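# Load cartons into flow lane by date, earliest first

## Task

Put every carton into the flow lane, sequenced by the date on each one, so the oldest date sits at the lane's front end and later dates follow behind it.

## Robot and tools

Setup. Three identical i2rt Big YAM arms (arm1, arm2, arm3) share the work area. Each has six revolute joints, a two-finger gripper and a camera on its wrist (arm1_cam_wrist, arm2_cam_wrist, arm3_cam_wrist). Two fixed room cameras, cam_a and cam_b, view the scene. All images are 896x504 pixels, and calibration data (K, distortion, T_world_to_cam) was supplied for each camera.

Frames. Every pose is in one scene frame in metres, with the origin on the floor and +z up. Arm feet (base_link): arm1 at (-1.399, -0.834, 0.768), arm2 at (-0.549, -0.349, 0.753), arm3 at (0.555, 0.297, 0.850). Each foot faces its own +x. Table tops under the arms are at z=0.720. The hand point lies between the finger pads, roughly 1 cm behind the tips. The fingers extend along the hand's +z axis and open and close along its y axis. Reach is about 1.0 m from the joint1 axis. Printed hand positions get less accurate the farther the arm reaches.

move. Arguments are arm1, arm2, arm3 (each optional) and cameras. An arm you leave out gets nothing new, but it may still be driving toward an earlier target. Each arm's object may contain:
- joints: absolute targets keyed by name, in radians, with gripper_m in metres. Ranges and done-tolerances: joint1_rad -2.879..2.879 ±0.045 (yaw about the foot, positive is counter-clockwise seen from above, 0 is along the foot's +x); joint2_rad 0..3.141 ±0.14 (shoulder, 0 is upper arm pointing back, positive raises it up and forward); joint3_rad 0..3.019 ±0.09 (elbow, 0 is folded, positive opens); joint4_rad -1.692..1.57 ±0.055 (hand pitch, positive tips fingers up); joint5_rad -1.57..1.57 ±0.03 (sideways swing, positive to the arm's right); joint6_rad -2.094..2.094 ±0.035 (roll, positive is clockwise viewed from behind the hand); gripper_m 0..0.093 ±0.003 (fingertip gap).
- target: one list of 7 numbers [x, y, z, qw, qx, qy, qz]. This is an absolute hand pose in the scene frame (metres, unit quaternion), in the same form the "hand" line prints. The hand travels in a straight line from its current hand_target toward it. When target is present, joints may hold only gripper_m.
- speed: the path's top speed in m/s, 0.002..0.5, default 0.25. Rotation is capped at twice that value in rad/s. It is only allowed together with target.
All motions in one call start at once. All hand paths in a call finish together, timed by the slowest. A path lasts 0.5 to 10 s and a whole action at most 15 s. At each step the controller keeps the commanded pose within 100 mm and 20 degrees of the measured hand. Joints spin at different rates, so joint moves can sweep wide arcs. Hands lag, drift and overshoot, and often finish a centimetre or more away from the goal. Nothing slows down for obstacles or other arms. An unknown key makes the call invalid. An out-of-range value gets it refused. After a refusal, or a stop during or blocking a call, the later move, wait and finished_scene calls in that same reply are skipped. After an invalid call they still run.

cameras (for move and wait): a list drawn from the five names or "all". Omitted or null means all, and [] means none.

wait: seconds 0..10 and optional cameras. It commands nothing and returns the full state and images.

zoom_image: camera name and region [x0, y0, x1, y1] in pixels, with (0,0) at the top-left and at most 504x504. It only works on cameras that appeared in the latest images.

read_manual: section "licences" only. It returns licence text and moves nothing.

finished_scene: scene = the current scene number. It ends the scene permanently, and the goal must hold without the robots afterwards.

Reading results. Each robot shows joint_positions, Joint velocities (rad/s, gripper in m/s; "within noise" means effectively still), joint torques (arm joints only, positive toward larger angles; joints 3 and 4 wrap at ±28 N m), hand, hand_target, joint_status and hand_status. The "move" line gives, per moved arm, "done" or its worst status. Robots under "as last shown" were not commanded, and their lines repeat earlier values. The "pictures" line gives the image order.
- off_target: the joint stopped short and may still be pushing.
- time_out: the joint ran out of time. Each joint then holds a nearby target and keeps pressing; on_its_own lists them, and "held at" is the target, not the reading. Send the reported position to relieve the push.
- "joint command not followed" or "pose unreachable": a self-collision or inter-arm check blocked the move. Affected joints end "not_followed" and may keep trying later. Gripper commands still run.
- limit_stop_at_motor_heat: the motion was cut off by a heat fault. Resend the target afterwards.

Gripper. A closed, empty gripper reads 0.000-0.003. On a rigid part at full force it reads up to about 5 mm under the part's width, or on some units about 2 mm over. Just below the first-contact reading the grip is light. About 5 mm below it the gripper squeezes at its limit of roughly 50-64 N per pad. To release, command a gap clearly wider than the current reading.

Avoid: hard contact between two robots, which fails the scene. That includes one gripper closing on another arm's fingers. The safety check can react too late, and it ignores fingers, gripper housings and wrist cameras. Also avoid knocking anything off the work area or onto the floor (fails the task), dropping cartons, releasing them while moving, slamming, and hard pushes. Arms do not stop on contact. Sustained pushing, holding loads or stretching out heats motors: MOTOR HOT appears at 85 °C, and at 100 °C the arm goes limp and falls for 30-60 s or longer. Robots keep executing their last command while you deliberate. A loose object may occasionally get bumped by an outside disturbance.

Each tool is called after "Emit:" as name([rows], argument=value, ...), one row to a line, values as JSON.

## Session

Emit:
move(arm1={"joints": {"joint1_rad": -2.38, "joint2_rad": 1.85, "joint3_rad": 1.93, "joint4_rad": -1.65, "joint5_rad": 0, "joint6_rad": 0, "gripper_m": 0.09}}, arm2={"joints": {"joint1_rad": 2.22, "joint2_rad": 1.85, "joint3_rad": 1.93, "joint4_rad": -1.65, "joint5_rad": 0, "joint6_rad": 0, "gripper_m": 0.09}}, arm3={"joints": {"joint1_rad": 0.041, "joint2_rad": 1.45, "joint3_rad": 1.03, "joint4_rad": -1.15, "joint5_rad": 0, "joint6_rad": 0.866, "gripper_m": 0.09}}, cameras=["arm1_cam_wrist", "arm2_cam_wrist", "cam_a"])

Emit:
zoom_image(camera="arm1_cam_wrist", region=[198, 0, 702, 504])

Emit:
zoom_image(camera="arm2_cam_wrist", region=[198, 0, 702, 504])

Scene clock: 2.27 s.
Joint torques (N m): arm1=[2.2 -19.96 11.74 -0.24 0.02 -0.04] | arm2=[-0.32 -17.85 10.59 -0.05 0.02 -0.1] | arm3=[0.56 -12.75 11.67 0.47 0.09 0.16]
Heat: arm1: hottest joint1_rad 36 °C; arm2: hottest joint2_rad 38 °C; arm3: hottest joint2_rad 35 °C.
move: arm1 done; arm2 done; arm3 done
Joint velocities: within noise
arm1.joint_positions: joint1_rad=-2.390 joint2_rad=+1.857 joint3_rad=+1.894 joint4_rad=-1.641 joint5_rad=+0.001 joint6_rad=+0.008 gripper_m=+0.09010
arm1.joint_status: all done
arm1.hand: x=-1.5500 y=-0.2882 z=+1.0130 quat_wxyz=(-0.007, -0.794, +0.608, -0.013) (m; scene frame)
arm1.hand_target: x=-1.5571 y=-0.2851 z=+1.0307 quat_wxyz=(+0.003, -0.799, +0.601, +0.001) (m; scene frame)
arm1.hand_status: not commanded
arm2.joint_positions: joint1_rad=+2.224 joint2_rad=+1.845 joint3_rad=+1.921 joint4_rad=-1.641 joint5_rad=-0.001 joint6_rad=+0.009 gripper_m=+0.09007
arm2.joint_status: all done
arm2.hand: x=-0.4867 y=-0.9145 z=+1.0200 quat_wxyz=(+0.010, +0.669, +0.743, -0.003) (m; scene frame)
arm2.hand_target: x=-0.4888 y=-0.9150 z=+1.0208 quat_wxyz=(+0.008, +0.667, +0.745, -0.001) (m; scene frame)
arm2.hand_status: not commanded
arm3.joint_positions: joint1_rad=+0.036 joint2_rad=+1.429 joint3_rad=+1.012 joint4_rad=-1.154 joint5_rad=+0.000 joint6_rad=+0.857 gripper_m=+0.09009
arm3.joint_status: all done
arm3.hand: x=+0.3063 y=+0.0029 z=+0.9643 quat_wxyz=(+0.000, -1.000, -0.007, -0.001) (m; scene frame)
arm3.hand_target: x=+0.3030 y=-0.0042 z=+0.9626 quat_wxyz=(+0.000, -1.000, -0.006, -0.001) (m; scene frame)
arm3.hand_status: not commanded
pictures: arm1_cam_wrist, arm2_cam_wrist, cam_a
camera_calibration:
arm1_cam_wrist: T_world_to_cam=[[0.964612, 0.262925, -0.0198549, 1.59434], [0.212514, -0.730671, 0.648812, -0.540608], [0.156081, -0.630072, -0.760689, 0.95438], [0, 0, 0, 1]] pos_world=[-1.57199, -0.212869, 1.10839]
arm2_cam_wrist: T_world_to_cam=[[-0.994066, -0.108713, 0.00364638, -0.588853], [-0.0887678, 0.830149, 0.550429, 0.162526], [-0.0628659, 0.54684, -0.834874, 1.44401], [0, 0, 0, 1]] pos_world=[-0.480153, -0.988578, 1.11825]

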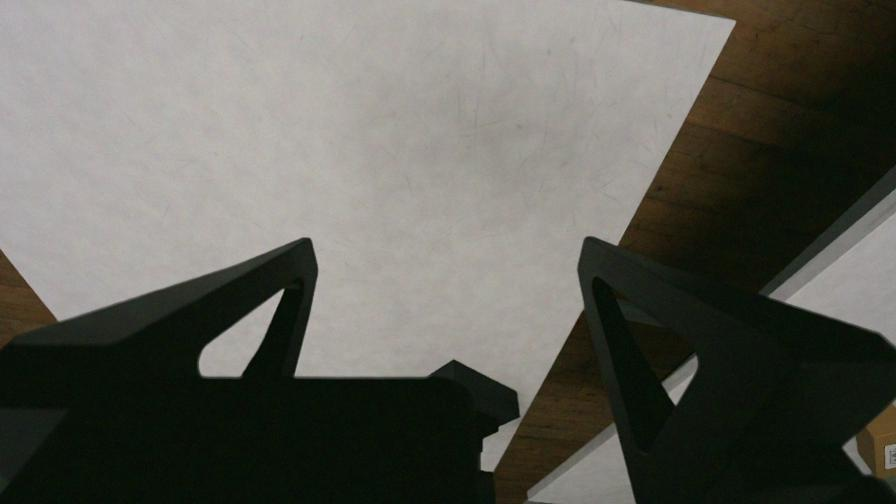

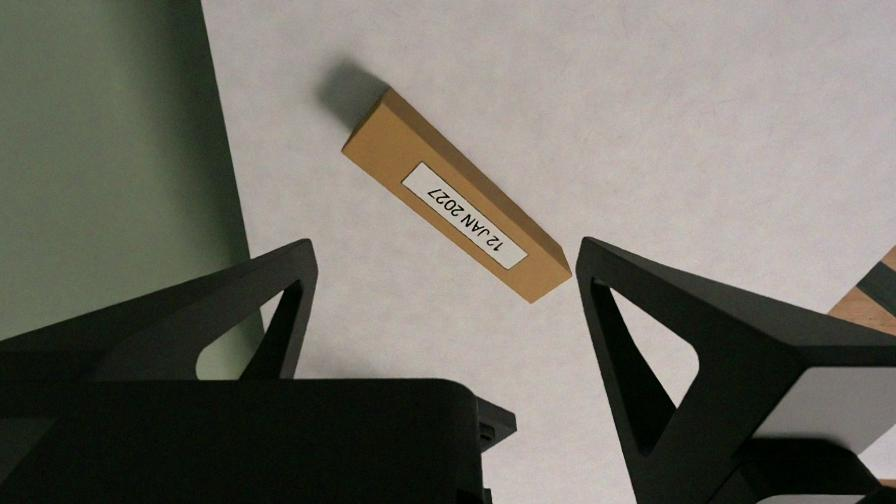

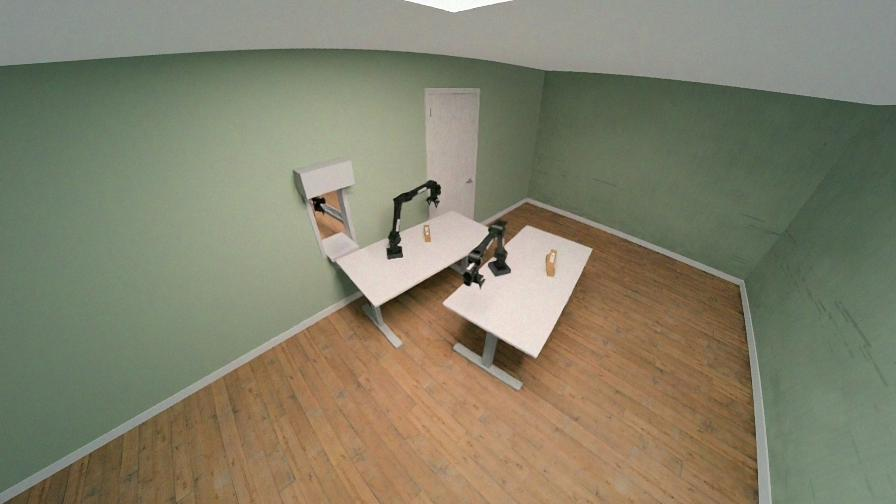

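Scaled by 1.000.

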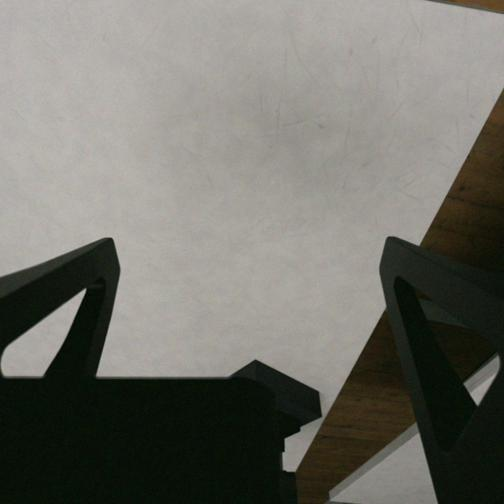

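Scaled by 1.000.

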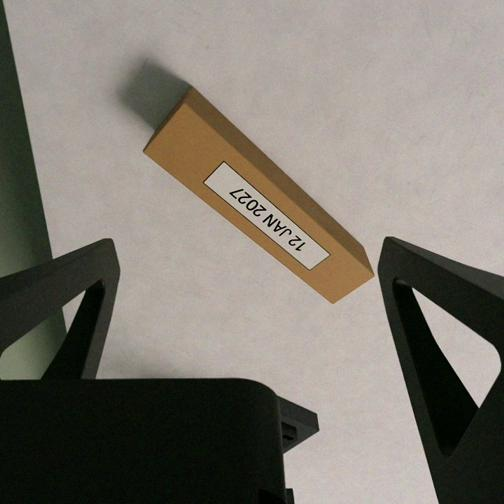

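Emit:
move(arm1={"joints": {"joint1_rad": -0.394, "joint2_rad": 1.85, "joint3_rad": 1.93, "joint4_rad": -1.65, "joint5_rad": 0, "joint6_rad": 0}}, arm2={"joints": {"joint1_rad": 2.175, "joint2_rad": 1.6, "joint3_rad": 1.3, "joint4_rad": -1.274, "joint5_rad": 0, "joint6_rad": -0.862}}, cameras=["arm1_cam_wrist", "arm2_cam_wrist"])

Emit:
zoom_image(camera="arm1_cam_wrist", region=[248, 40, 652, 360])

Scene clock: 15.43 s.
Joint torques (N m): arm1=[0.03 -22.36 11.51 -0.24 0.16 -0.03] | arm2=[-0.15 -13.1 8.76 0.75 -0.07 -0.12] | arm3=[0.62 -12.57 11.66 0.53 0.09 0.15]
Heat: arm1: hottest joint1_rad 36 °C; arm2: hottest joint3_rad 41 °C; arm3: hottest joint3_rad 38 °C.
move: arm1 done; arm2 done
Joint velocities: within noise
arm1.joint_positions: joint1_rad=-0.396 joint2_rad=+1.873 joint3_rad=+1.894 joint4_rad=-1.641 joint5_rad=-0.002 joint6_rad=+0.006 gripper_m=+0.09010
arm1.joint_status: all done
arm1.hand: x=-1.8367 y=-1.1989 z=+0.9990 quat_wxyz=(+0.010, -0.941, -0.337, -0.025) (m; scene frame)
arm1.hand_target: x=-1.8390 y=-1.2017 z=+1.0251 quat_wxyz=(+0.002, -0.940, -0.341, -0.002) (m; scene frame)
arm1.hand_status: not commanded
arm2.joint_positions: joint1_rad=+2.176 joint2_rad=+1.603 joint3_rad=+1.310 joint4_rad=-1.284 joint5_rad=-0.001 joint6_rad=-0.851 gripper_m=+0.09007
arm2.joint_status: all done
arm2.hand: x=-0.5198 y=-0.8124 z=+0.9096 quat_wxyz=(+0.006, +0.321, +0.947, -0.001) (m; scene frame)
arm2.hand_target: x=-0.5204 y=-0.8113 z=+0.9071 quat_wxyz=(+0.006, +0.316, +0.949, -0.003) (m; scene frame)
arm2.hand_status: not commanded
arm3: as last shown
arm3.joint_positions: joint1_rad=+0.036 joint2_rad=+1.429 joint3_rad=+1.012 joint4_rad=-1.154 joint5_rad=+0.000 joint6_rad=+0.858 gripper_m=+0.09009
pictures: arm1_cam_wrist, arm2_cam_wrist
camera_calibration:
arm1_cam_wrist: T_world_to_cam=[[-0.636419, 0.770989, -0.0234021, -0.217927], [0.563852, 0.485711, 0.667949, 0.948403], [0.526348, 0.4119, -0.743839, 2.32725], [0, 0, 0, 1]] pos_world=[-1.8984, -1.25122, 1.09252]
arm2_cam_wrist: T_world_to_cam=[[-0.604904, -0.796215, 0.0115076, -0.973688], [-0.657911, 0.507868, 0.556078, -0.427185], [-0.448602, 0.328803, -0.83105, 0.912708], [0, 0, 0, 1]] pos_world=[-0.460595, -0.858413, 1.00726]

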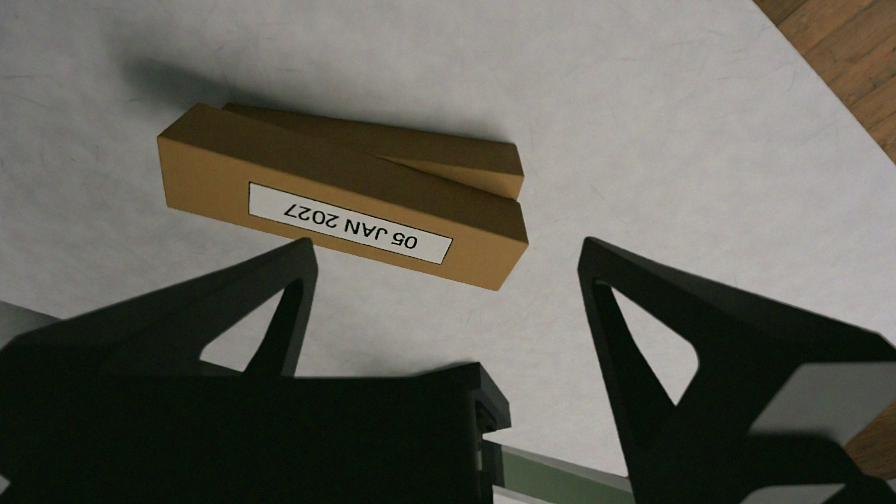

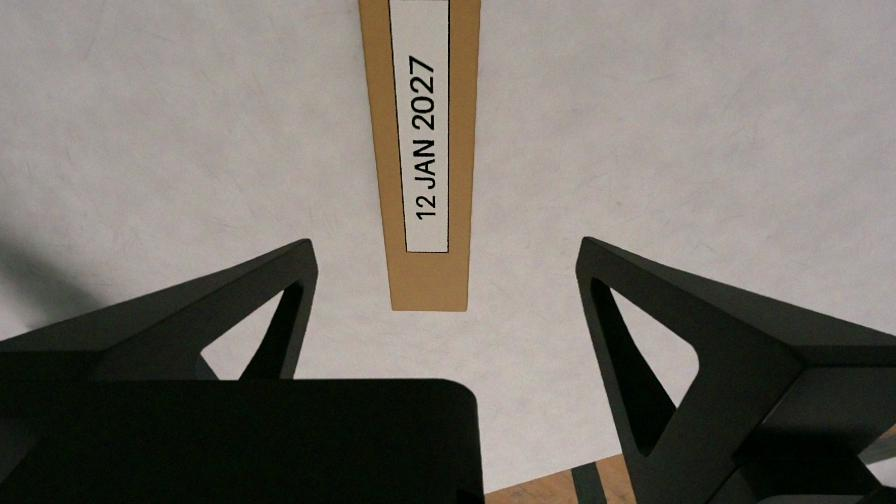

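Scaled by 1.248 from the camera's 896x504 image, which has a finer 1280x720 frame.

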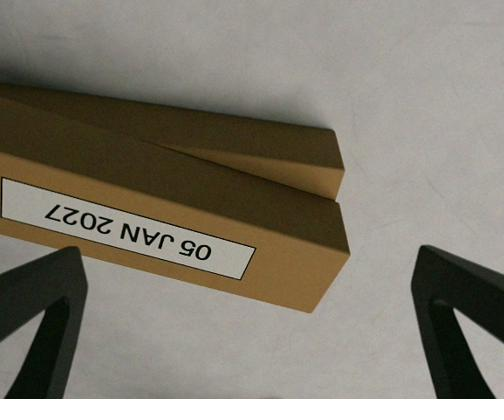

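Emit:
move(arm1={"joints": {"joint1_rad": -0.23, "joint2_rad": 1.597, "joint3_rad": 1.374, "joint4_rad": -1.348, "joint5_rad": 0, "joint6_rad": -1.077}}, arm2={"joints": {"joint1_rad": 1.3, "joint2_rad": 0.9, "joint3_rad": 1.3, "joint4_rad": -1.5, "joint5_rad": 0, "joint6_rad": 0}}, cameras=["arm1_cam_wrist"])

Scene clock: 33.43 s.
Joint torques (N m): arm1=[-0.56 -16.79 9.1 0.43 0.04 -0.08] | arm2=[-0.67 -1.67 9.05 0.96 -0.1 0.09] | arm3=[0.5 -12.57 11.69 0.49 0.09 0.14]
Heat: arm1: hottest joint2_rad 39 °C; arm2: hottest joint3_rad 43 °C; arm3: hottest joint3_rad 40 °C.
move: arm1 done; arm2 done
Joint velocities: within noise
arm1.joint_positions: joint1_rad=-0.216 joint2_rad=+1.610 joint3_rad=+1.363 joint4_rad=-1.359 joint5_rad=-0.001 joint6_rad=-1.068 gripper_m=+0.09010
arm1.joint_status: all done
arm1.hand: x=-1.6987 y=-1.1920 z=+0.9324 quat_wxyz=(-0.002, -0.565, -0.825, -0.020) (m; scene frame)
arm1.hand_target: x=-1.7074 y=-1.1922 z=+0.9418 quat_wxyz=(+0.001, -0.567, -0.824, -0.003) (m; scene frame)
arm1.hand_status: not commanded
arm2.joint_positions: joint1_rad=+1.309 joint2_rad=+0.898 joint3_rad=+1.310 joint4_rad=-1.492 joint5_rad=+0.002 joint6_rad=-0.012 gripper_m=+0.09007
arm2.joint_status: all done
arm2.hand: x=-0.7718 y=-0.5558 z=+1.1586 quat_wxyz=(+0.096, +0.898, +0.367, -0.224) (m; scene frame)
arm2.hand_target: x=-0.7722 y=-0.5530 z=+1.1523 quat_wxyz=(+0.093, +0.903, +0.359, -0.214) (m; scene frame)
arm2.hand_status: not commanded
arm3: as last shown
pictures: arm1_cam_wrist
camera_calibration:
arm1_cam_wrist: T_world_to_cam=[[-0.929457, -0.364043, -0.0598612, -1.95373], [-0.315348, 0.69972, 0.641052, -0.301578], [-0.191484, 0.614707, -0.765159, 1.24439], [0, 0, 0, 1]] pos_world=[-1.67273, -1.26515, 1.02853]

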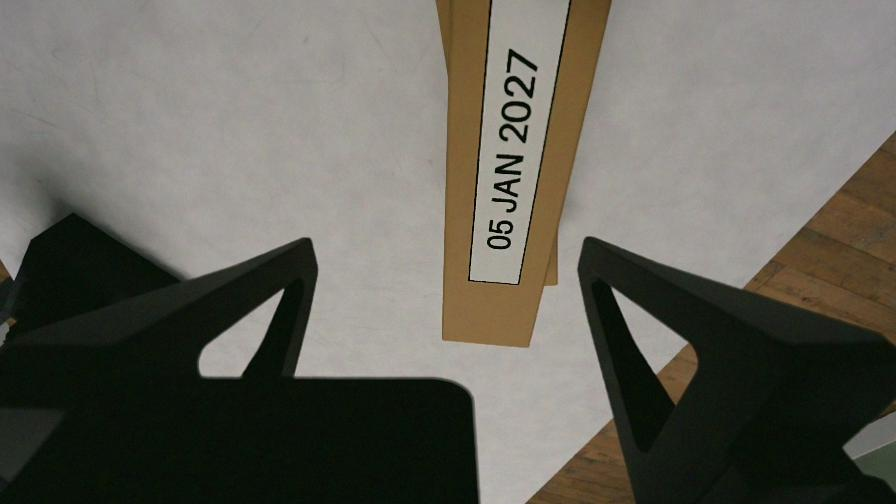

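Emit:
move(arm1={"target": [-1.7365, -1.1825, 0.842, 0, 0.577, 0.8166, 0], "speed": 0.15}, cameras=[])

Emit:
move(arm1={"joints": {"gripper_m": 0.05}}, cameras=[])

Emit:
move(arm1={"target": [-1.7365, -1.1825, 0.93, 0, 0.577, 0.8166, 0], "speed": 0.2}, cameras=[])

Emit:
move(arm1={"target": [-1.57, -1.12, 1.01, 0, 0.577, 0.8166, 0], "speed": 0.3}, cameras=["arm1_cam_wrist"])

Emit:
zoom_image(camera="arm1_cam_wrist", region=[450, 0, 896, 400])

Scene clock: 48.13 s.
Joint torques (N m): arm1=[-0.62 -16.09 7.91 0.5 -0.06 -0.1] | arm2=[-0.62 -1.85 9.26 0.96 -0.1 0.09] | arm3=[0.67 -12.63 11.7 0.53 0.07 0.14]
Heat: arm1: hottest joint3_rad 40 °C; arm2: hottest joint3_rad 44 °C; arm3: hottest joint3_rad 42 °C.
move: arm1 done
Joint velocities: within noise
arm1.joint_positions: joint1_rad=-0.273 joint2_rad=+1.713 joint3_rad=+1.239 joint4_rad=-1.108 joint5_rad=-0.001 joint6_rad=-1.101 gripper_m=+0.09010
arm1.joint_status: not commanded
arm1.hand: x=-1.7274 y=-1.1836 z=+0.8402 quat_wxyz=(-0.001, -0.574, -0.818, -0.009) (m; scene frame)
arm1.hand_target: x=-1.7364 y=-1.1824 z=+0.8421 quat_wxyz=(+0.000, -0.577, -0.817, +0.000) (m; scene frame)
arm1.hand_status: done (0.009 m and 1.1 deg from the pose sent, 0.098 m and 2.9 deg at the start)
arm2, arm3: as last shown
arm2.joint_positions: joint1_rad=+1.309 joint2_rad=+0.898 joint3_rad=+1.310 joint4_rad=-1.492 joint5_rad=+0.002 joint6_rad=-0.011 gripper_m=+0.09007
pictures: none
No camera images: "cameras" was empty.

Scene clock: 48.73 s.
Joint torques (N m): arm1=[-0.62 -16.32 7.97 0.44 -0.09 -0.06] | arm2=[-0.62 -1.85 9.26 0.98 -0.1 0.1] | arm3=[0.67 -12.81 11.64 0.5 0.1 0.15]
Heat: arm1: hottest joint3_rad 40 °C; arm2: hottest joint3_rad 44 °C; arm3: hottest joint3_rad 42 °C.
move: arm1 off_target
Joint velocities: within noise
arm1.joint_positions: joint1_rad=-0.273 joint2_rad=+1.713 joint3_rad=+1.239 joint4_rad=-1.106 joint5_rad=-0.001 joint6_rad=-1.102 gripper_m=+0.05973
arm1.joint_status: gripper_m off_target (ended at +0.05977, target +0.05000)
arm1.hand: x=-1.7279 y=-1.1839 z=+0.8402 quat_wxyz=(+0.000, -0.574, -0.819, -0.008) (m; scene frame)
arm1.hand_target: x=-1.7364 y=-1.1825 z=+0.8421 quat_wxyz=(+0.000, -0.577, -0.817, +0.000) (m; scene frame)
arm1.hand_status: not commanded
arm2, arm3: as last shown
pictures: none
No camera images: "cameras" was empty.

Scene clock: 50.10 s.
Joint torques (N m): arm1=[-0.62 -18.26 13.26 -0.54 -0.06 -0.07] | arm2=[-0.62 -1.85 9.28 0.98 -0.1 0.09] | arm3=[0.44 -12.63 11.7 0.47 0.09 0.14]
Heat: arm1: hottest joint3_rad 40 °C; arm2: hottest joint3_rad 44 °C; arm3: hottest joint3_rad 42 °C.
move: arm1 off_target
Joint velocities: within noise
arm1.joint_positions: joint1_rad=-0.273 joint2_rad=+1.653 joint3_rad=+1.309 joint4_rad=-1.303 joint5_rad=+0.000 joint6_rad=-1.102 gripper_m=+0.05973
arm1.joint_status: not commanded
arm1.hand: x=-1.7151 y=-1.1703 z=+0.8932 quat_wxyz=(-0.005, -0.574, -0.818, -0.041) (m; scene frame)
arm1.hand_target: x=-1.7348 y=-1.1807 z=+0.9301 quat_wxyz=(+0.001, -0.577, -0.817, +0.000) (m; scene frame)
arm1.hand_status: off_target (0.044 m and 4.8 deg from the pose sent, 0.090 m and 1.0 deg at the start)
arm2, arm3: as last shown
pictures: none
No camera images: "cameras" was empty.

Scene clock: 51.80 s.
Joint torques (N m): arm1=[1.96 -10.52 10.45 -0.31 0.01 0.12] | arm2=[-0.67 -1.79 9.28 0.99 -0.1 0.1] | arm3=[0.32 -12.51 11.67 0.55 0.09 0.13]
Heat: arm1: hottest joint3_rad 40 °C; arm2: hottest joint3_rad 44 °C; arm3: hottest joint3_rad 42 °C.
move: arm1 off_target
Joint velocities: within noise
arm1.joint_positions: joint1_rad=-0.076 joint2_rad=+1.218 joint3_rad=+1.131 joint4_rad=-1.506 joint5_rad=-0.002 joint6_rad=-0.889 gripper_m=+0.05973
arm1.joint_status: not commanded
arm1.hand: x=-1.5737 y=-1.1149 z=+0.9960 quat_wxyz=(+0.001, -0.581, -0.814, -0.014) (m; scene frame)
arm1.hand_target: x=-1.5700 y=-1.1197 z=+1.0099 quat_wxyz=(+0.000, -0.577, -0.817, +0.000) (m; scene frame)
arm1.hand_status: off_target (0.015 m and 1.7 deg from the pose sent, 0.193 m and 4.7 deg at the start)
arm2, arm3: as last shown
pictures: arm1_cam_wrist
camera_calibration:
arm1_cam_wrist: T_world_to_cam=[[-0.94321, -0.328825, -0.047202, -1.8006], [-0.28141, 0.7154, 0.639539, -0.284488], [-0.176528, 0.616503, -0.767308, 1.29735], [0, 0, 0, 1]] pos_world=[-1.54938, -1.18838, 1.09241]

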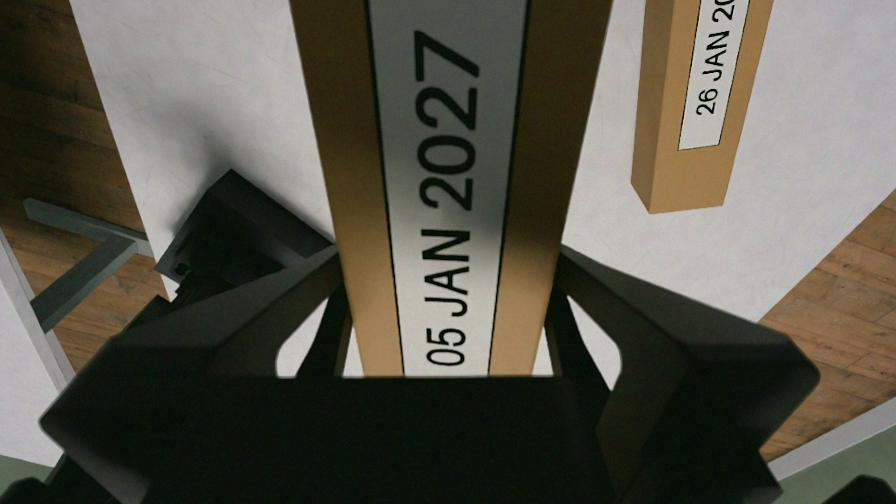

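Scaled by 1.130 from the camera's 896x504 image, which has a finer 1280x720 frame.

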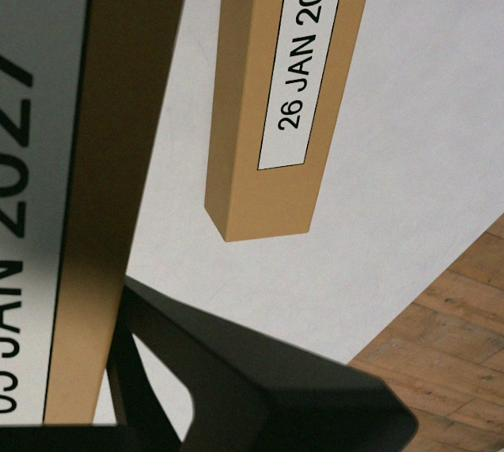

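Emit:
move(arm1={"joints": {"joint1_rad": 2.192, "joint2_rad": 1.95, "joint3_rad": 1.76, "joint4_rad": -1.38, "joint5_rad": 0, "joint6_rad": -0.908}}, arm2={"joints": {"joint1_rad": 2.5, "joint2_rad": 0.9, "joint3_rad": 1.3, "joint4_rad": -1.5}}, cameras=[])

Emit:
move(arm1={"target": [-0.81, -0.75, 0.83, 0, 0.5, -0.866, 0], "speed": 0.2}, cameras=[])

Emit:
move(arm1={"target": [-0.81, -0.75, 0.772, 0, 0.5, -0.866, 0], "speed": 0.07}, cameras=["arm1_cam_wrist"])

Scene clock: 71.93 s.
Joint torques (N m): arm1=[1.85 -25.76 11.67 -0.47 -0.11 -0.03] | arm2=[0.5 -1.85 9.28 0.99 -0.03 0.09] | arm3=[0.5 -12.63 11.69 0.5 0.08 0.14]
Heat: arm1: hottest joint3_rad 41 °C; arm2: hottest joint3_rad 45 °C; arm3: hottest joint3_rad 43 °C.
move: arm1 done; arm2 done
Joint velocities: within noise
arm1.joint_positions: joint1_rad=+2.186 joint2_rad=+2.001 joint3_rad=+1.714 joint4_rad=-1.367 joint5_rad=+0.002 joint6_rad=-0.902 gripper_m=+0.05975
arm1.joint_status: all done
arm1.hand: x=-0.8167 y=-0.7565 z=+0.8624 quat_wxyz=(+0.037, +0.495, -0.868, -0.017) (m; scene frame)
arm1.hand_target: x=-0.8044 y=-0.7514 z=+0.9085 quat_wxyz=(-0.003, +0.500, -0.866, -0.002) (m; scene frame)
arm1.hand_status: not commanded
arm2.joint_positions: joint1_rad=+2.491 joint2_rad=+0.898 joint3_rad=+1.310 joint4_rad=-1.492 joint5_rad=+0.000 joint6_rad=-0.010 gripper_m=+0.09007
arm2.joint_status: all done
arm2.hand: x=-0.4396 y=-0.6274 z=+1.1626 quat_wxyz=(+0.207, +0.539, +0.804, -0.139) (m; scene frame)
arm2.hand_target: x=-0.4378 y=-0.6249 z=+1.1563 quat_wxyz=(+0.201, +0.541, +0.806, -0.132) (m; scene frame)
arm2.hand_status: not commanded
arm3: as last shown
pictures: none
No camera images: "cameras" was empty.

Scene clock: 73.23 s.
Joint torques (N m): arm1=[1.67 -24.06 9.13 0.28 -0.03 0.03] | arm2=[0.56 -1.79 9.28 0.98 -0.03 0.09] | arm3=[0.62 -12.75 11.63 0.46 0.07 0.14]
Heat: arm1: hottest joint3_rad 41 °C; arm2: hottest joint3_rad 45 °C; arm3: hottest joint3_rad 43 °C.
move: arm1 off_target
Joint velocities: within noise
arm1.joint_positions: joint1_rad=+2.186 joint2_rad=+2.029 joint3_rad=+1.598 joint4_rad=-1.204 joint5_rad=+0.005 joint6_rad=-0.902 gripper_m=+0.05975
arm1.joint_status: not commanded
arm1.hand: x=-0.8221 y=-0.7575 z=+0.8044 quat_wxyz=(+0.028, +0.495, -0.868, -0.012) (m; scene frame)
arm1.hand_target: x=-0.8108 y=-0.7501 z=+0.8301 quat_wxyz=(+0.000, +0.500, -0.866, +0.000) (m; scene frame)
arm1.hand_status: off_target (0.029 m and 3.6 deg from the pose sent, 0.034 m and 4.7 deg at the start)
arm2: as last shown
arm3.joint_positions: joint1_rad=+0.036 joint2_rad=+1.429 joint3_rad=+1.012 joint4_rad=-1.154 joint5_rad=+0.000 joint6_rad=+0.858 gripper_m=+0.09009
arm3.joint_status: not commanded
arm3.hand: x=+0.3063 y=+0.0029 z=+0.9643 quat_wxyz=(+0.000, -1.000, -0.007, -0.001) (m; scene frame)
arm3.hand_target: x=+0.3030 y=-0.0042 z=+0.9626 quat_wxyz=(+0.000, -1.000, -0.006, -0.001) (m; scene frame)
arm3.hand_status: not commanded
pictures: none
No camera images: "cameras" was empty.

Scene clock: 74.57 s.
Joint torques (N m): arm1=[1.61 -19.55 7.27 1.58 0.07 0.02] | arm2=[0.56 -1.79 9.25 0.98 -0.03 0.08] | arm3=[0.56 -12.75 11.67 0.46 0.08 0.14]
Heat: arm1: hottest joint3_rad 41 °C; arm2: hottest joint3_rad 45 °C; arm3: hottest joint3_rad 43 °C.
move: arm1 off_target
Joint velocities: within noise
arm1.joint_positions: joint1_rad=+2.186 joint2_rad=+2.039 joint3_rad=+1.562 joint4_rad=-1.113 joint5_rad=+0.003 joint6_rad=-0.903 gripper_m=+0.05975
arm1.joint_status: not commanded
arm1.hand: x=-0.8159 y=-0.7562 z=+0.7860 quat_wxyz=(+0.007, +0.496, -0.868, -0.004) (m; scene frame)
arm1.hand_target: x=-0.8105 y=-0.7500 z=+0.7724 quat_wxyz=(+0.000, +0.500, -0.866, +0.000) (m; scene frame)
arm1.hand_status: off_target (0.016 m and 1.1 deg from the pose sent, 0.035 m and 3.6 deg at the start)
arm2, arm3: as last shown
pictures: arm1_cam_wrist
camera_calibration:
arm1_cam_wrist: T_world_to_cam=[[0.862434, -0.504686, -0.0387275, 0.35573], [-0.369679, -0.680292, 0.632883, -1.3157], [-0.345753, -0.531503, -0.773278, 0.0472481], [0, 0, 0, 1]] pos_world=[-0.776845, -0.690418, 0.882999]

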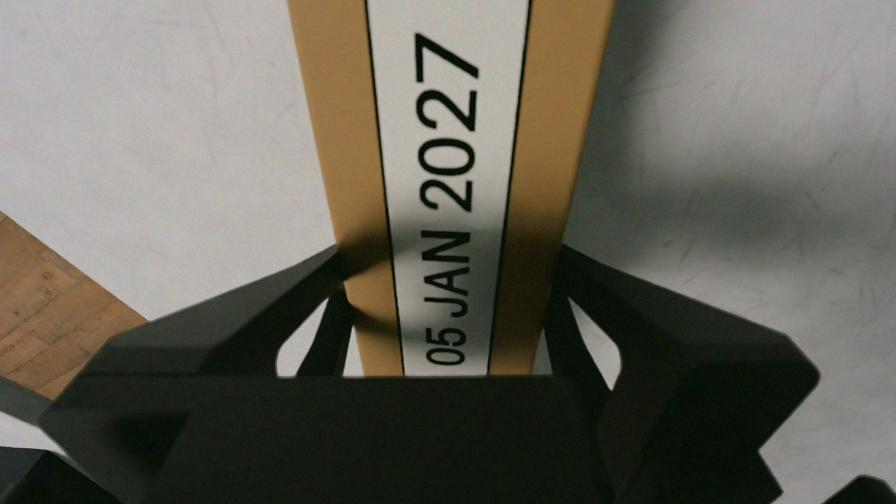

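Emit:
move(arm1={"joints": {"gripper_m": 0.09}}, cameras=[])

Emit:
move(arm1={"target": [-0.82, -0.755, 0.95, 0, 0.5, -0.866, 0], "speed": 0.3}, cameras=[])

Emit:
move(arm1={"joints": {"joint1_rad": -0.273, "joint2_rad": 1.63, "joint3_rad": 1.36, "joint4_rad": -1.3, "joint5_rad": 0, "joint6_rad": -1.319}}, arm2={"joints": {"joint1_rad": 1.526, "joint2_rad": 1.636, "joint3_rad": 1.341, "joint4_rad": -1.276, "joint5_rad": 0, "joint6_rad": -0.06}}, cameras=["arm1_cam_wrist", "arm2_cam_wrist"])

Scene clock: 82.07 s.
Joint torques (N m): arm1=[1.61 -21.07 7.65 0.5 0.04 0.03] | arm2=[0.5 -1.79 9.26 0.98 -0.03 0.09] | arm3=[0.67 -12.75 11.67 0.47 0.08 0.16]
Heat: arm1: hottest joint3_rad 40 °C; arm2: hottest joint3_rad 46 °C; arm3: hottest joint3_rad 43 °C.
move: arm1 done
Joint velocities: within noise
arm1.joint_positions: joint1_rad=+2.186 joint2_rad=+2.056 joint3_rad=+1.556 joint4_rad=-1.084 joint5_rad=+0.004 joint6_rad=-0.903 gripper_m=+0.08990
arm1.joint_status: all done
arm1.hand: x=-0.8134 y=-0.7560 z=+0.7741 quat_wxyz=(+0.005, +0.496, -0.868, -0.003) (m; scene frame)
arm1.hand_target: x=-0.8106 y=-0.7501 z=+0.7722 quat_wxyz=(+0.000, +0.500, -0.866, +0.000) (m; scene frame)
arm1.hand_status: not commanded
arm2, arm3: as last shown
pictures: none
No camera images: "cameras" was empty.

Scene clock: 83.70 s.
Joint torques (N m): arm1=[1.26 -19.84 12.27 -0.16 -0.07 -0.02] | arm2=[0.56 -1.79 9.28 0.99 -0.03 0.08] | arm3=[0.44 -12.81 11.66 0.53 0.08 0.15]
Heat: arm1: hottest joint3_rad 40 °C; arm2: hottest joint3_rad 46 °C; arm3: hottest joint3_rad 43 °C.
move: arm1 off_target
Joint velocities: within noise
arm1.joint_positions: joint1_rad=+2.186 joint2_rad=+1.882 joint3_rad=+1.729 joint4_rad=-1.452 joint5_rad=+0.006 joint6_rad=-0.903 gripper_m=+0.08994
arm1.joint_status: not commanded
arm1.hand: x=-0.8323 y=-0.7598 z=+0.9355 quat_wxyz=(+0.015, +0.496, -0.868, -0.005) (m; scene frame)
arm1.hand_target: x=-0.8206 y=-0.7550 z=+0.9501 quat_wxyz=(+0.000, +0.500, -0.866, +0.000) (m; scene frame)
arm1.hand_status: off_target (0.020 m and 1.9 deg from the pose sent, 0.176 m and 0.8 deg at the start; pose on its path clipped on 5 of 49 steps)
arm2, arm3: as last shown
pictures: none
No camera images: "cameras" was empty.

Scene clock: 85.97 s.
Joint torques (N m): arm1=[0.09 -17.73 8.28 -0.03 -0.08 -0.06] | arm2=[0.21 -13.04 11.82 0.38 -0.08 -0.12] | arm3=[0.56 -12.69 11.69 0.51 0.09 0.15]
Heat: arm1: hottest joint3_rad 40 °C; arm2: hottest joint3_rad 46 °C; arm3: hottest joint3_rad 43 °C.
move: arm1 done; arm2 done
Joint velocities: within noise
arm1.joint_positions: joint1_rad=-0.269 joint2_rad=+1.649 joint3_rad=+1.359 joint4_rad=-1.297 joint5_rad=+0.001 joint6_rad=-1.310 gripper_m=+0.08997
arm1.joint_status: all done
arm1.hand: x=-1.7274 y=-1.1860 z=+0.9126 quat_wxyz=(-0.001, -0.484, -0.875, -0.011) (m; scene frame)
arm1.hand_target: x=-1.7281 y=-1.1844 z=+0.9216 quat_wxyz=(+0.000, -0.482, -0.876, -0.003) (m; scene frame)
arm1.hand_status: not commanded
arm2.joint_positions: joint1_rad=+1.524 joint2_rad=+1.633 joint3_rad=+1.310 joint4_rad=-1.279 joint5_rad=+0.001 joint6_rad=-0.049 gripper_m=+0.09007
arm2.joint_status: all done
arm2.hand: x=-0.8094 y=-0.7367 z=+0.8926 quat_wxyz=(+0.000, +0.869, +0.494, +0.015) (m; scene frame)
arm2.hand_target: x=-0.8149 y=-0.7473 z=+0.9023 quat_wxyz=(+0.007, +0.866, +0.500, +0.001) (m; scene frame)
arm2.hand_status: not commanded
arm3: as last shown
pictures: arm1_cam_wrist, arm2_cam_wrist
camera_calibration:
arm1_cam_wrist: T_world_to_cam=[[-0.844707, -0.533307, -0.0453207, -2.04701], [-0.437419, 0.639067, 0.632659, -0.577332], [-0.308438, 0.554236, -0.773103, 0.95359], [0, 0, 0, 1]] pos_world=[-1.68753, -1.25124, 1.00971]
arm2_cam_wrist: T_world_to_cam=[[-0.861675, 0.507458, -0.00160796, -0.324115], [0.410296, 0.69855, 0.586247, 0.331434], [0.298619, 0.504495, -0.810131, 1.45939], [0, 0, 0, 1]] pos_world=[-0.851068, -0.803302, 0.987472]

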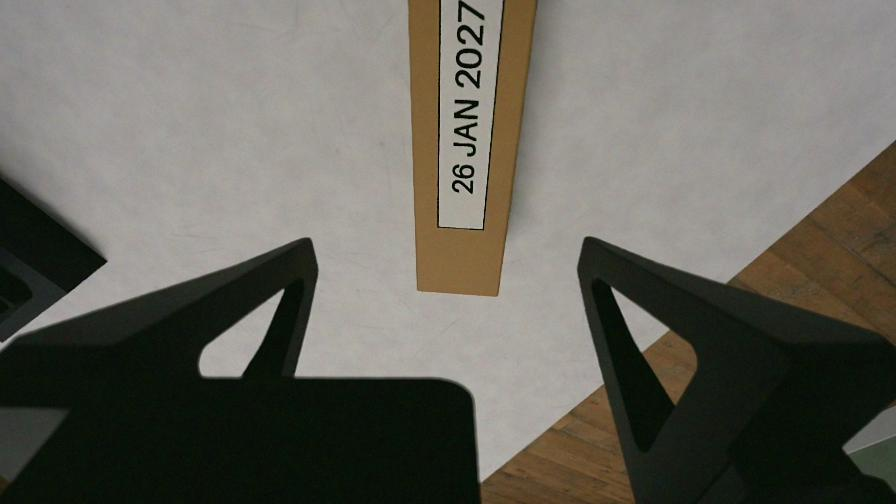

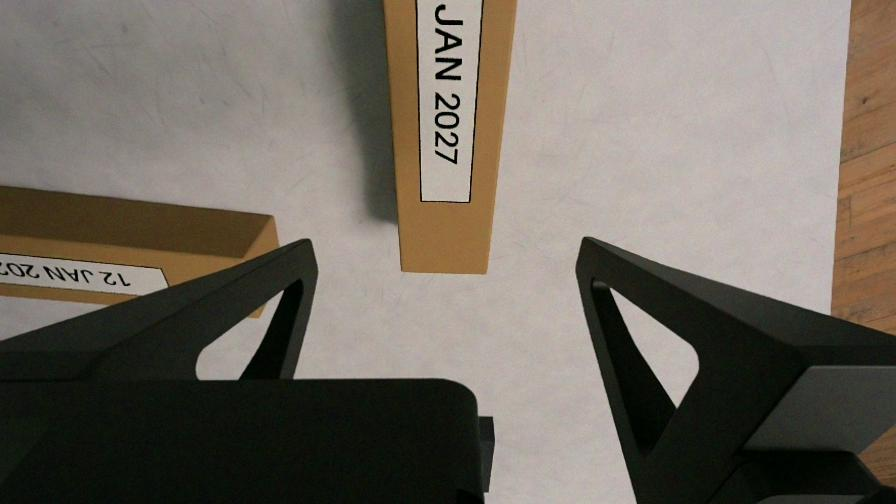

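Emit:
move(arm1={"target": [-1.743, -1.179, 0.777, 0, 0.4924, 0.8704, 0], "speed": 0.15}, arm2={"target": [-0.8335, -0.7786, 0.748, 0, 0.866, 0.5, 0], "speed": 0.15}, cameras=["arm2_cam_wrist"])

Emit:
move(arm1={"joints": {"gripper_m": 0.05}}, arm2={"joints": {"gripper_m": 0.05}}, cameras=[])

Emit:
move(arm1={"target": [-1.743, -1.179, 0.93, 0, 0.4924, 0.8704, 0], "speed": 0.25}, arm2={"target": [-0.8335, -0.7786, 0.9, 0, 0.866, 0.5, 0], "speed": 0.25}, cameras=[])

Emit:
move(arm1={"joints": {"joint1_rad": 2.192, "joint2_rad": 1.93, "joint3_rad": 1.76, "joint4_rad": -1.4, "joint5_rad": 0, "joint6_rad": -0.908}}, arm2={"joints": {"joint1_rad": -1.742, "joint2_rad": 1.573, "joint3_rad": 1.34, "joint4_rad": -1.34, "joint5_rad": 0, "joint6_rad": 0.862}}, cameras=["arm2_cam_wrist"])

Scene clock: 103.43 s.
Joint torques (N m): arm1=[-0.67 -17.08 7.09 0.5 -0.12 -0.05] | arm2=[0.56 -14.62 7.43 0.8 0.05 -0.09] | arm3=[0.67 -12.81 11.69 0.49 0.08 0.15]
Heat: arm1: hottest joint2_rad 40 °C; arm2: hottest joint3_rad 48 °C; arm3: hottest joint3_rad 44 °C.
move: arm1 done; arm2 off_target
Joint velocities: within noise
arm1.joint_positions: joint1_rad=-0.286 joint2_rad=+1.807 joint3_rad=+1.176 joint4_rad=-0.949 joint5_rad=+0.000 joint6_rad=-1.317 gripper_m=+0.08997
arm1.joint_status: not commanded
arm1.hand: x=-1.7341 y=-1.1811 z=+0.7766 quat_wxyz=(-0.001, -0.489, -0.872, -0.007) (m; scene frame)
arm1.hand_target: x=-1.7429 y=-1.1789 z=+0.7770 quat_wxyz=(+0.000, -0.492, -0.870, +0.000) (m; scene frame)
arm1.hand_status: done (0.009 m and 0.9 deg from the pose sent, 0.137 m and 1.6 deg at the start)
arm2.joint_positions: joint1_rad=+1.524 joint2_rad=+1.887 joint3_rad=+1.275 joint4_rad=-0.947 joint5_rad=+0.012 joint6_rad=-0.049 gripper_m=+0.09007
arm2.joint_status: not commanded
arm2.hand: x=-0.8384 y=-0.7802 z=+0.7593 quat_wxyz=(+0.004, +0.869, +0.494, -0.007) (m; scene frame)
arm2.hand_target: x=-0.8334 y=-0.7784 z=+0.7482 quat_wxyz=(+0.000, +0.866, +0.500, +0.000) (m; scene frame)
arm2.hand_status: off_target (0.012 m and 1.2 deg from the pose sent, 0.152 m and 1.9 deg at the start)
arm3: as last shown
pictures: arm2_cam_wrist
camera_calibration:
arm2_cam_wrist: T_world_to_cam=[[-0.861263, 0.508016, 0.0120315, -0.33686], [0.42926, 0.714665, 0.552258, 0.506172], [0.271958, 0.480805, -0.833586, 1.359], [0, 0, 0, 1]] pos_world=[-0.876995, -0.844026, 0.857358]

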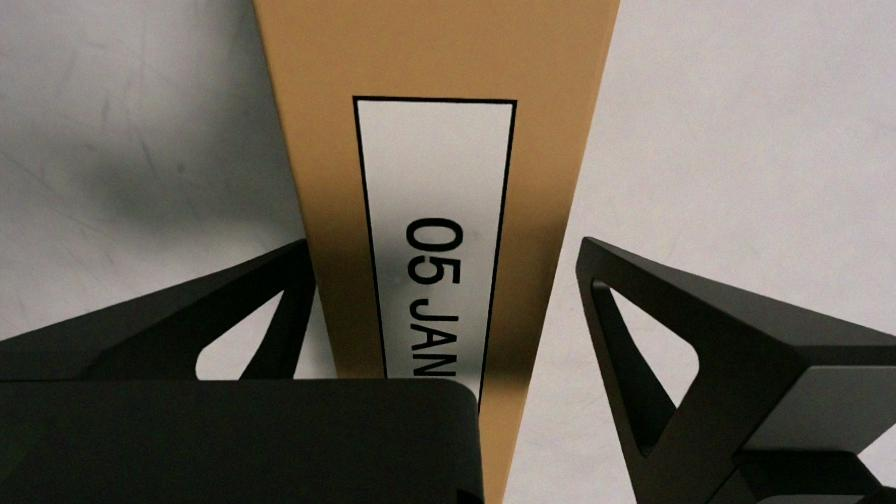

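Scene clock: 104.03 s.
Joint torques (N m): arm1=[-0.73 -16.73 7.08 0.32 -0.1 -0.06] | arm2=[0.44 -14.56 7.43 0.77 0.08 -0.1] | arm3=[0.62 -12.75 11.71 0.5 0.09 0.15]
Heat: arm1: hottest joint2_rad 40 °C; arm2: hottest joint3_rad 48 °C; arm3: hottest joint3_rad 44 °C.
move: arm1 off_target; arm2 off_target
Joint velocities: within noise
arm1.joint_positions: joint1_rad=-0.287 joint2_rad=+1.807 joint3_rad=+1.176 joint4_rad=-0.944 joint5_rad=+0.000 joint6_rad=-1.317 gripper_m=+0.05987
arm1.joint_status: gripper_m off_target (ended at +0.05991, target +0.05000)
arm1.hand: x=-1.7350 y=-1.1818 z=+0.7766 quat_wxyz=(+0.000, -0.489, -0.872, -0.005) (m; scene frame)
arm1.hand_target: x=-1.7430 y=-1.1789 z=+0.7770 quat_wxyz=(+0.000, -0.492, -0.870, +0.000) (m; scene frame)
arm1.hand_status: not commanded
arm2.joint_positions: joint1_rad=+1.524 joint2_rad=+1.887 joint3_rad=+1.275 joint4_rad=-0.947 joint5_rad=+0.012 joint6_rad=-0.049 gripper_m=+0.06074
arm2.joint_status: gripper_m off_target (ended at +0.06076, target +0.05000)
arm2.hand: x=-0.8384 y=-0.7804 z=+0.7593 quat_wxyz=(+0.005, +0.870, +0.494, -0.007) (m; scene frame)
arm2.hand_target: x=-0.8334 y=-0.7784 z=+0.7482 quat_wxyz=(+0.000, +0.866, +0.500, +0.000) (m; scene frame)
arm2.hand_status: not commanded
arm3: as last shown
pictures: none
No camera images: "cameras" was empty.

Scene clock: 105.63 s.
Joint torques (N m): arm1=[-0.67 -16.85 13.14 -0.42 -0.09 -0.07] | arm2=[0.56 -14.86 14.91 -0.32 0.05 -0.05] | arm3=[0.44 -12.63 11.62 0.49 0.08 0.13]
Heat: arm1: hottest joint2_rad 40 °C; arm2: hottest joint3_rad 48 °C; arm3: hottest joint3_rad 44 °C.
move: arm1 off_target; arm2 off_target
Joint velocities: within noise
arm1.joint_positions: joint1_rad=-0.287 joint2_rad=+1.645 joint3_rad=+1.320 joint4_rad=-1.306 joint5_rad=+0.000 joint6_rad=-1.317 gripper_m=+0.05988
arm1.joint_status: not commanded
arm1.hand: x=-1.7220 y=-1.1687 z=+0.9007 quat_wxyz=(-0.007, -0.489, -0.872, -0.032) (m; scene frame)
arm1.hand_target: x=-1.7417 y=-1.1776 z=+0.9304 quat_wxyz=(+0.001, -0.492, -0.870, +0.000) (m; scene frame)
arm1.hand_status: off_target (0.037 m and 3.8 deg from the pose sent, 0.154 m and 0.7 deg at the start; pose on its path clipped on 6 of 48 steps)
arm2.joint_positions: joint1_rad=+1.527 joint2_rad=+1.727 joint3_rad=+1.379 joint4_rad=-1.289 joint5_rad=+0.012 joint6_rad=-0.049 gripper_m=+0.06074
arm2.joint_status: not commanded
arm2.hand: x=-0.8223 y=-0.7558 z=+0.8738 quat_wxyz=(-0.013, +0.868, +0.495, +0.028) (m; scene frame)
arm2.hand_target: x=-0.8324 y=-0.7771 z=+0.9004 quat_wxyz=(+0.000, +0.866, +0.500, +0.000) (m; scene frame)
arm2.hand_status: off_target (0.037 m and 3.6 deg from the pose sent, 0.141 m and 1.3 deg at the start)
arm3: as last shown
pictures: none
No camera images: "cameras" was empty.

Scene clock: 108.27 s.
Joint torques (N m): arm1=[0.5 -25.76 10.19 -0.4 -0.12 0.05] | arm2=[0.21 -15.33 9.24 -0.24 -0.05 0.08] | arm3=[0.44 -12.45 11.7 0.44 0.08 0.15]
Heat: arm1: hottest joint2_rad 40 °C; arm2: hottest joint3_rad 48 °C; arm3: hottest joint3_rad 44 °C.
move: arm1 done; arm2 done
Joint velocities: within noise
arm1.joint_positions: joint1_rad=+2.196 joint2_rad=+1.981 joint3_rad=+1.734 joint4_rad=-1.388 joint5_rad=+0.002 joint6_rad=-0.910 gripper_m=+0.05991
arm1.joint_status: all done
arm1.hand: x=-0.8151 y=-0.7510 z=+0.8814 quat_wxyz=(+0.028, +0.503, -0.864, -0.013) (m; scene frame)
arm1.hand_target: x=-0.8096 y=-0.7522 z=+0.9199 quat_wxyz=(-0.003, +0.500, -0.866, -0.002) (m; scene frame)
arm1.hand_status: not commanded
arm2.joint_positions: joint1_rad=-1.747 joint2_rad=+1.599 joint3_rad=+1.344 joint4_rad=-1.330 joint5_rad=+0.003 joint6_rad=+0.852 gripper_m=+0.06065
arm2.joint_status: all done
arm2.hand: x=-0.2435 y=+0.0043 z=+0.9166 quat_wxyz=(-0.001, +0.002, -1.000, +0.012) (m; scene frame)
arm2.hand_target: x=-0.2488 y=+0.0025 z=+0.9269 quat_wxyz=(-0.004, -0.001, -1.000, +0.007) (m; scene frame)
arm2.hand_status: not commanded
arm3.joint_positions: joint1_rad=+0.036 joint2_rad=+1.429 joint3_rad=+1.012 joint4_rad=-1.154 joint5_rad=+0.000 joint6_rad=+0.858 gripper_m=+0.09009
arm3.joint_status: not commanded
arm3.hand: x=+0.3063 y=+0.0029 z=+0.9643 quat_wxyz=(+0.000, -1.000, -0.007, -0.001) (m; scene frame)
arm3.hand_target: x=+0.3030 y=-0.0042 z=+0.9626 quat_wxyz=(+0.000, -1.000, -0.006, -0.001) (m; scene frame)
arm3.hand_status: not commanded
pictures: arm2_cam_wrist
camera_calibration:
arm2_cam_wrist: T_world_to_cam=[[0.00786484, -0.999277, 0.0372069, -0.0298342], [-0.825759, 0.0144946, 0.563836, -0.709976], [-0.563968, -0.0351584, -0.825048, 0.741966], [0, 0, 0, 1]] pos_world=[-0.16759, 0.00656457, 1.01358]

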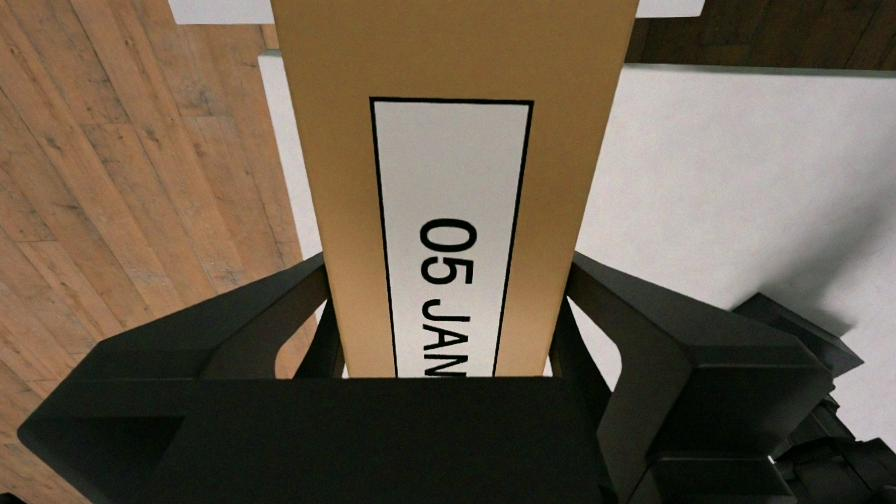

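Emit:
move(arm1={"target": [-0.81, -0.75, 0.83, 0, 0.5, -0.866, 0], "speed": 0.25}, arm2={"target": [0.025, 0.004, 0.8, 0, 0, 1, 0], "speed": 0.25}, cameras=[])

Emit:
move(arm1={"target": [-0.81, -0.75, 0.772, 0, 0.5, -0.866, 0], "speed": 0.07}, arm2={"target": [0.025, 0.003, 0.763, 0, 0, 1, 0], "speed": 0.08}, cameras=[])

Emit:
move(arm1={"joints": {"gripper_m": 0.09}}, arm2={"joints": {"gripper_m": 0.09}}, cameras=[])

Emit:
move(arm1={"target": [-0.82, -0.755, 0.95, 0, 0.5, -0.866, 0], "speed": 0.3}, arm2={"target": [0.02, 0.002, 0.86, 0, 0, 1, 0], "speed": 0.25}, cameras=[])

Emit:
move(arm1={"joints": {"joint1_rad": 0.617, "joint2_rad": 0.5, "joint3_rad": 1.546, "joint4_rad": -1.583, "joint5_rad": 0, "joint6_rad": 0}}, arm2={"target": [-0.26, 0, 0.91, 0, 0, 1, 0], "speed": 0.35}, arm3={"target": [0.01, -0.013, 0.88, 0, 1, 0, 0], "speed": 0.35}, cameras=["arm3_cam_wrist"])

Scene clock: 120.53 s.
Joint torques (N m): arm1=[0.97 -23.65 8.96 0.34 -0.04 0.11] | arm2=[-0.38 -20.6 14.84 -0.38 -0.08 -0.15] | arm3=[0.56 -12.69 11.67 0.51 0.08 0.14]
Heat: arm1: hottest joint2_rad 42 °C; arm2: hottest joint3_rad 48 °C; arm3: hottest joint3_rad 44 °C.
move: arm1 off_target; arm2 off_target
Joint velocities: within noise
arm1.joint_positions: joint1_rad=+2.196 joint2_rad=+2.022 joint3_rad=+1.602 joint4_rad=-1.206 joint5_rad=+0.005 joint6_rad=-0.910 gripper_m=+0.05991
arm1.joint_status: not commanded
arm1.hand: x=-0.8213 y=-0.7520 z=+0.8096 quat_wxyz=(+0.024, +0.503, -0.864, -0.010) (m; scene frame)
arm1.hand_target: x=-0.8105 y=-0.7501 z=+0.8302 quat_wxyz=(+0.000, +0.500, -0.866, +0.000) (m; scene frame)
arm1.hand_status: off_target (0.023 m and 3.0 deg from the pose sent, 0.052 m and 3.5 deg at the start)
arm2.joint_positions: joint1_rad=-2.052 joint2_rad=+2.200 joint3_rad=+1.877 joint4_rad=-1.293 joint5_rad=-0.012 joint6_rad=+0.562 gripper_m=+0.06065
arm2.joint_status: not commanded
arm2.hand: x=+0.0047 y=-0.0070 z=+0.7841 quat_wxyz=(+0.018, -0.006, -1.000, +0.013) (m; scene frame)
arm2.hand_target: x=+0.0236 y=+0.0032 z=+0.8003 quat_wxyz=(-0.001, +0.000, -1.000, +0.000) (m; scene frame)
arm2.hand_status: off_target (0.028 m and 2.6 deg from the pose sent, 0.293 m and 1.4 deg at the start)
arm3: as last shown
pictures: none
No camera images: "cameras" was empty.

Scene clock: 121.87 s.
Joint torques (N m): arm1=[0.97 -20.07 7.51 0.83 0.22 0.1] | arm2=[-0.44 -17.85 11.73 1.54 0.04 -0.07] | arm3=[0.67 -12.75 11.66 0.51 0.09 0.15]
Heat: arm1: hottest joint2_rad 42 °C; arm2: hottest joint3_rad 49 °C; arm3: hottest joint3_rad 44 °C.
move: arm1 done; arm2 off_target
Joint velocities: within noise
arm1.joint_positions: joint1_rad=+2.196 joint2_rad=+2.045 joint3_rad=+1.559 joint4_rad=-1.093 joint5_rad=+0.000 joint6_rad=-0.911 gripper_m=+0.05991
arm1.joint_status: not commanded
arm1.hand: x=-0.8137 y=-0.7499 z=+0.7816 quat_wxyz=(+0.001, +0.503, -0.864, -0.003) (m; scene frame)
arm1.hand_target: x=-0.8102 y=-0.7501 z=+0.7721 quat_wxyz=(+0.000, +0.500, -0.866, +0.000) (m; scene frame)
arm1.hand_status: done (0.010 m and 0.6 deg from the pose sent, 0.039 m and 3.0 deg at the start)
arm2.joint_positions: joint1_rad=-2.052 joint2_rad=+2.204 joint3_rad=+1.877 joint4_rad=-1.260 joint5_rad=-0.015 joint6_rad=+0.552 gripper_m=+0.06065
arm2.joint_status: not commanded
arm2.hand: x=+0.0113 y=-0.0026 z=+0.7817 quat_wxyz=(+0.006, -0.001, -1.000, +0.003) (m; scene frame)
arm2.hand_target: x=+0.0239 y=+0.0022 z=+0.7632 quat_wxyz=(+0.000, +0.000, -1.000, +0.000) (m; scene frame)
arm2.hand_status: off_target (0.024 m and 0.8 deg from the pose sent, 0.031 m and 2.6 deg at the start)
arm3: as last shown
pictures: none
No camera images: "cameras" was empty.

Scene clock: 122.63 s.
Joint torques (N m): arm1=[0.91 -20.89 7.49 0.49 0.06 0.11] | arm2=[-0.5 -19.96 11.64 0.68 0.05 -0.06] | arm3=[0.38 -12.63 11.73 0.47 0.09 0.14]
Heat: arm1: hottest joint2_rad 42 °C; arm2: hottest joint3_rad 49 °C; arm3: hottest joint3_rad 44 °C.
move: arm1 done; arm2 done
Joint velocities: within noise
arm1.joint_positions: joint1_rad=+2.196 joint2_rad=+2.054 joint3_rad=+1.559 joint4_rad=-1.084 joint5_rad=+0.003 joint6_rad=-0.911 gripper_m=+0.08992
arm1.joint_status: all done
arm1.hand: x=-0.8123 y=-0.7502 z=+0.7766 quat_wxyz=(+0.002, +0.503, -0.864, -0.002) (m; scene frame)
arm1.hand_target: x=-0.8102 y=-0.7501 z=+0.7722 quat_wxyz=(+0.000, +0.500, -0.866, +0.000) (m; scene frame)
arm1.hand_status: not commanded
arm2.joint_positions: joint1_rad=-2.052 joint2_rad=+2.228 joint3_rad=+1.877 joint4_rad=-1.241 joint5_rad=-0.015 joint6_rad=+0.552 gripper_m=+0.08994
arm2.joint_status: all done
arm2.hand: x=+0.0131 y=-0.0018 z=+0.7661 quat_wxyz=(+0.008, -0.001, -1.000, +0.005) (m; scene frame)
arm2.hand_target: x=+0.0239 y=+0.0022 z=+0.7633 quat_wxyz=(+0.000, +0.000, -1.000, +0.000) (m; scene frame)
arm2.hand_status: not commanded
arm3: as last shown
pictures: none
No camera images: "cameras" was empty.

Scene clock: 124.27 s.
Joint torques (N m): arm1=[0.56 -19.78 12.22 -0.28 -0.06 0.06] | arm2=[-0.38 -19.43 13.67 -0.16 0.04 -0.06] | arm3=[0.44 -12.75 11.6 0.47 0.09 0.14]
Heat: arm1: hottest joint2_rad 42 °C; arm2: hottest joint3_rad 49 °C; arm3: hottest joint3_rad 44 °C.
move: arm1 off_target; arm2 off_target
Joint velocities: within noise
arm1.joint_positions: joint1_rad=+2.196 joint2_rad=+1.882 joint3_rad=+1.729 joint4_rad=-1.452 joint5_rad=+0.006 joint6_rad=-0.911 gripper_m=+0.08994
arm1.joint_status: not commanded
arm1.hand: x=-0.8330 y=-0.7545 z=+0.9357 quat_wxyz=(+0.014, +0.503, -0.864, -0.005) (m; scene frame)
arm1.hand_target: x=-0.8208 y=-0.7552 z=+0.9501 quat_wxyz=(+0.000, +0.500, -0.866, +0.000) (m; scene frame)
arm1.hand_status: off_target (0.019 m and 1.8 deg from the pose sent, 0.174 m and 0.5 deg at the start; pose on its path clipped on 5 of 49 steps)
arm2.joint_positions: joint1_rad=-2.052 joint2_rad=+2.144 joint3_rad=+1.966 joint4_rad=-1.419 joint5_rad=-0.015 joint6_rad=+0.552 gripper_m=+0.08995
arm2.joint_status: not commanded
arm2.hand: x=+0.0067 y=-0.0042 z=+0.8529 quat_wxyz=(+0.010, -0.001, -1.000, +0.006) (m; scene frame)
arm2.hand_target: x=+0.0194 y=+0.0015 z=+0.8601 quat_wxyz=(+0.000, +0.000, -1.000, +0.000) (m; scene frame)
arm2.hand_status: off_target (0.016 m and 1.4 deg from the pose sent, 0.094 m and 1.1 deg at the start)
arm3: as last shown
pictures: none
No camera images: "cameras" was empty.

Scene clock: 126.20 s.
Joint torques (N m): arm1=[-0.5 5.01 6.28 1.21 -0.02 0.12] | arm2=[0.15 -12.22 8.16 0.75 0.11 0.14] | arm3=[-0.03 -24.64 13.85 0.03 0.01 -0.03]
Heat: arm1: hottest joint2_rad 42 °C; arm2: hottest joint3_rad 49 °C; arm3: hottest joint3_rad 44 °C.
move: arm1 done; arm2 done; arm3 off_target
Joint velocities: within noise
arm1.joint_positions: joint1_rad=+0.634 joint2_rad=+0.495 joint3_rad=+1.542 joint4_rad=-1.576 joint5_rad=+0.002 joint6_rad=-0.008 gripper_m=+0.09000
arm1.joint_status: all done
arm1.hand: x=-1.3818 y=-0.9597 z=+1.3440 quat_wxyz=(-0.375, -0.563, -0.661, +0.324) (m; scene frame)
arm1.hand_target: x=-1.3834 y=-0.9609 z=+1.3433 quat_wxyz=(-0.372, -0.573, -0.655, +0.322) (m; scene frame)
arm1.hand_status: not commanded
arm2.joint_positions: joint1_rad=-1.736 joint2_rad=+1.555 joint3_rad=+1.295 joint4_rad=-1.298 joint5_rad=-0.017 joint6_rad=+0.858 gripper_m=+0.08995
arm2.joint_status: not commanded
arm2.hand: x=-0.2566 y=+0.0020 z=+0.9179 quat_wxyz=(-0.003, +0.004, -1.000, -0.004) (m; scene frame)
arm2.hand_target: x=-0.2601 y=+0.0000 z=+0.9101 quat_wxyz=(+0.000, +0.000, -1.000, +0.000) (m; scene frame)
arm2.hand_status: done (0.009 m and 0.8 deg from the pose sent, 0.273 m and 1.4 deg at the start)
arm3.joint_positions: joint1_rad=-0.318 joint2_rad=+2.073 joint3_rad=+1.672 joint4_rad=-1.168 joint5_rad=+0.003 joint6_rad=+0.528 gripper_m=+0.09009
arm3.joint_status: not commanded
arm3.hand: x=+0.0194 y=-0.0069 z=+0.8836 quat_wxyz=(+0.001, -1.000, +0.005, +0.000) (m; scene frame)
arm3.hand_target: x=+0.0105 y=-0.0128 z=+0.8799 quat_wxyz=(+0.000, -1.000, +0.000, +0.000) (m; scene frame)
arm3.hand_status: off_target (0.012 m and 0.6 deg from the pose sent, 0.309 m and 0.8 deg at the start)
pictures: arm3_cam_wrist
camera_calibration:
arm3_cam_wrist: T_world_to_cam=[[0.0252681, 0.999681, -0.000370189, 0.00765613], [0.803413, -0.0200869, 0.595083, -0.539658], [0.594885, -0.015334, -0.803664, 0.821466], [0, 0, 0, 1]] pos_world=[-0.0553028, -0.00589733, 0.981327]

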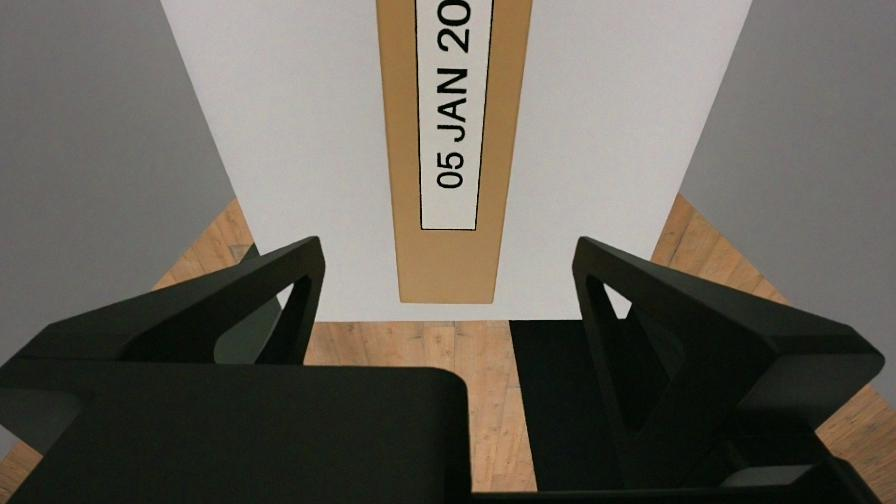

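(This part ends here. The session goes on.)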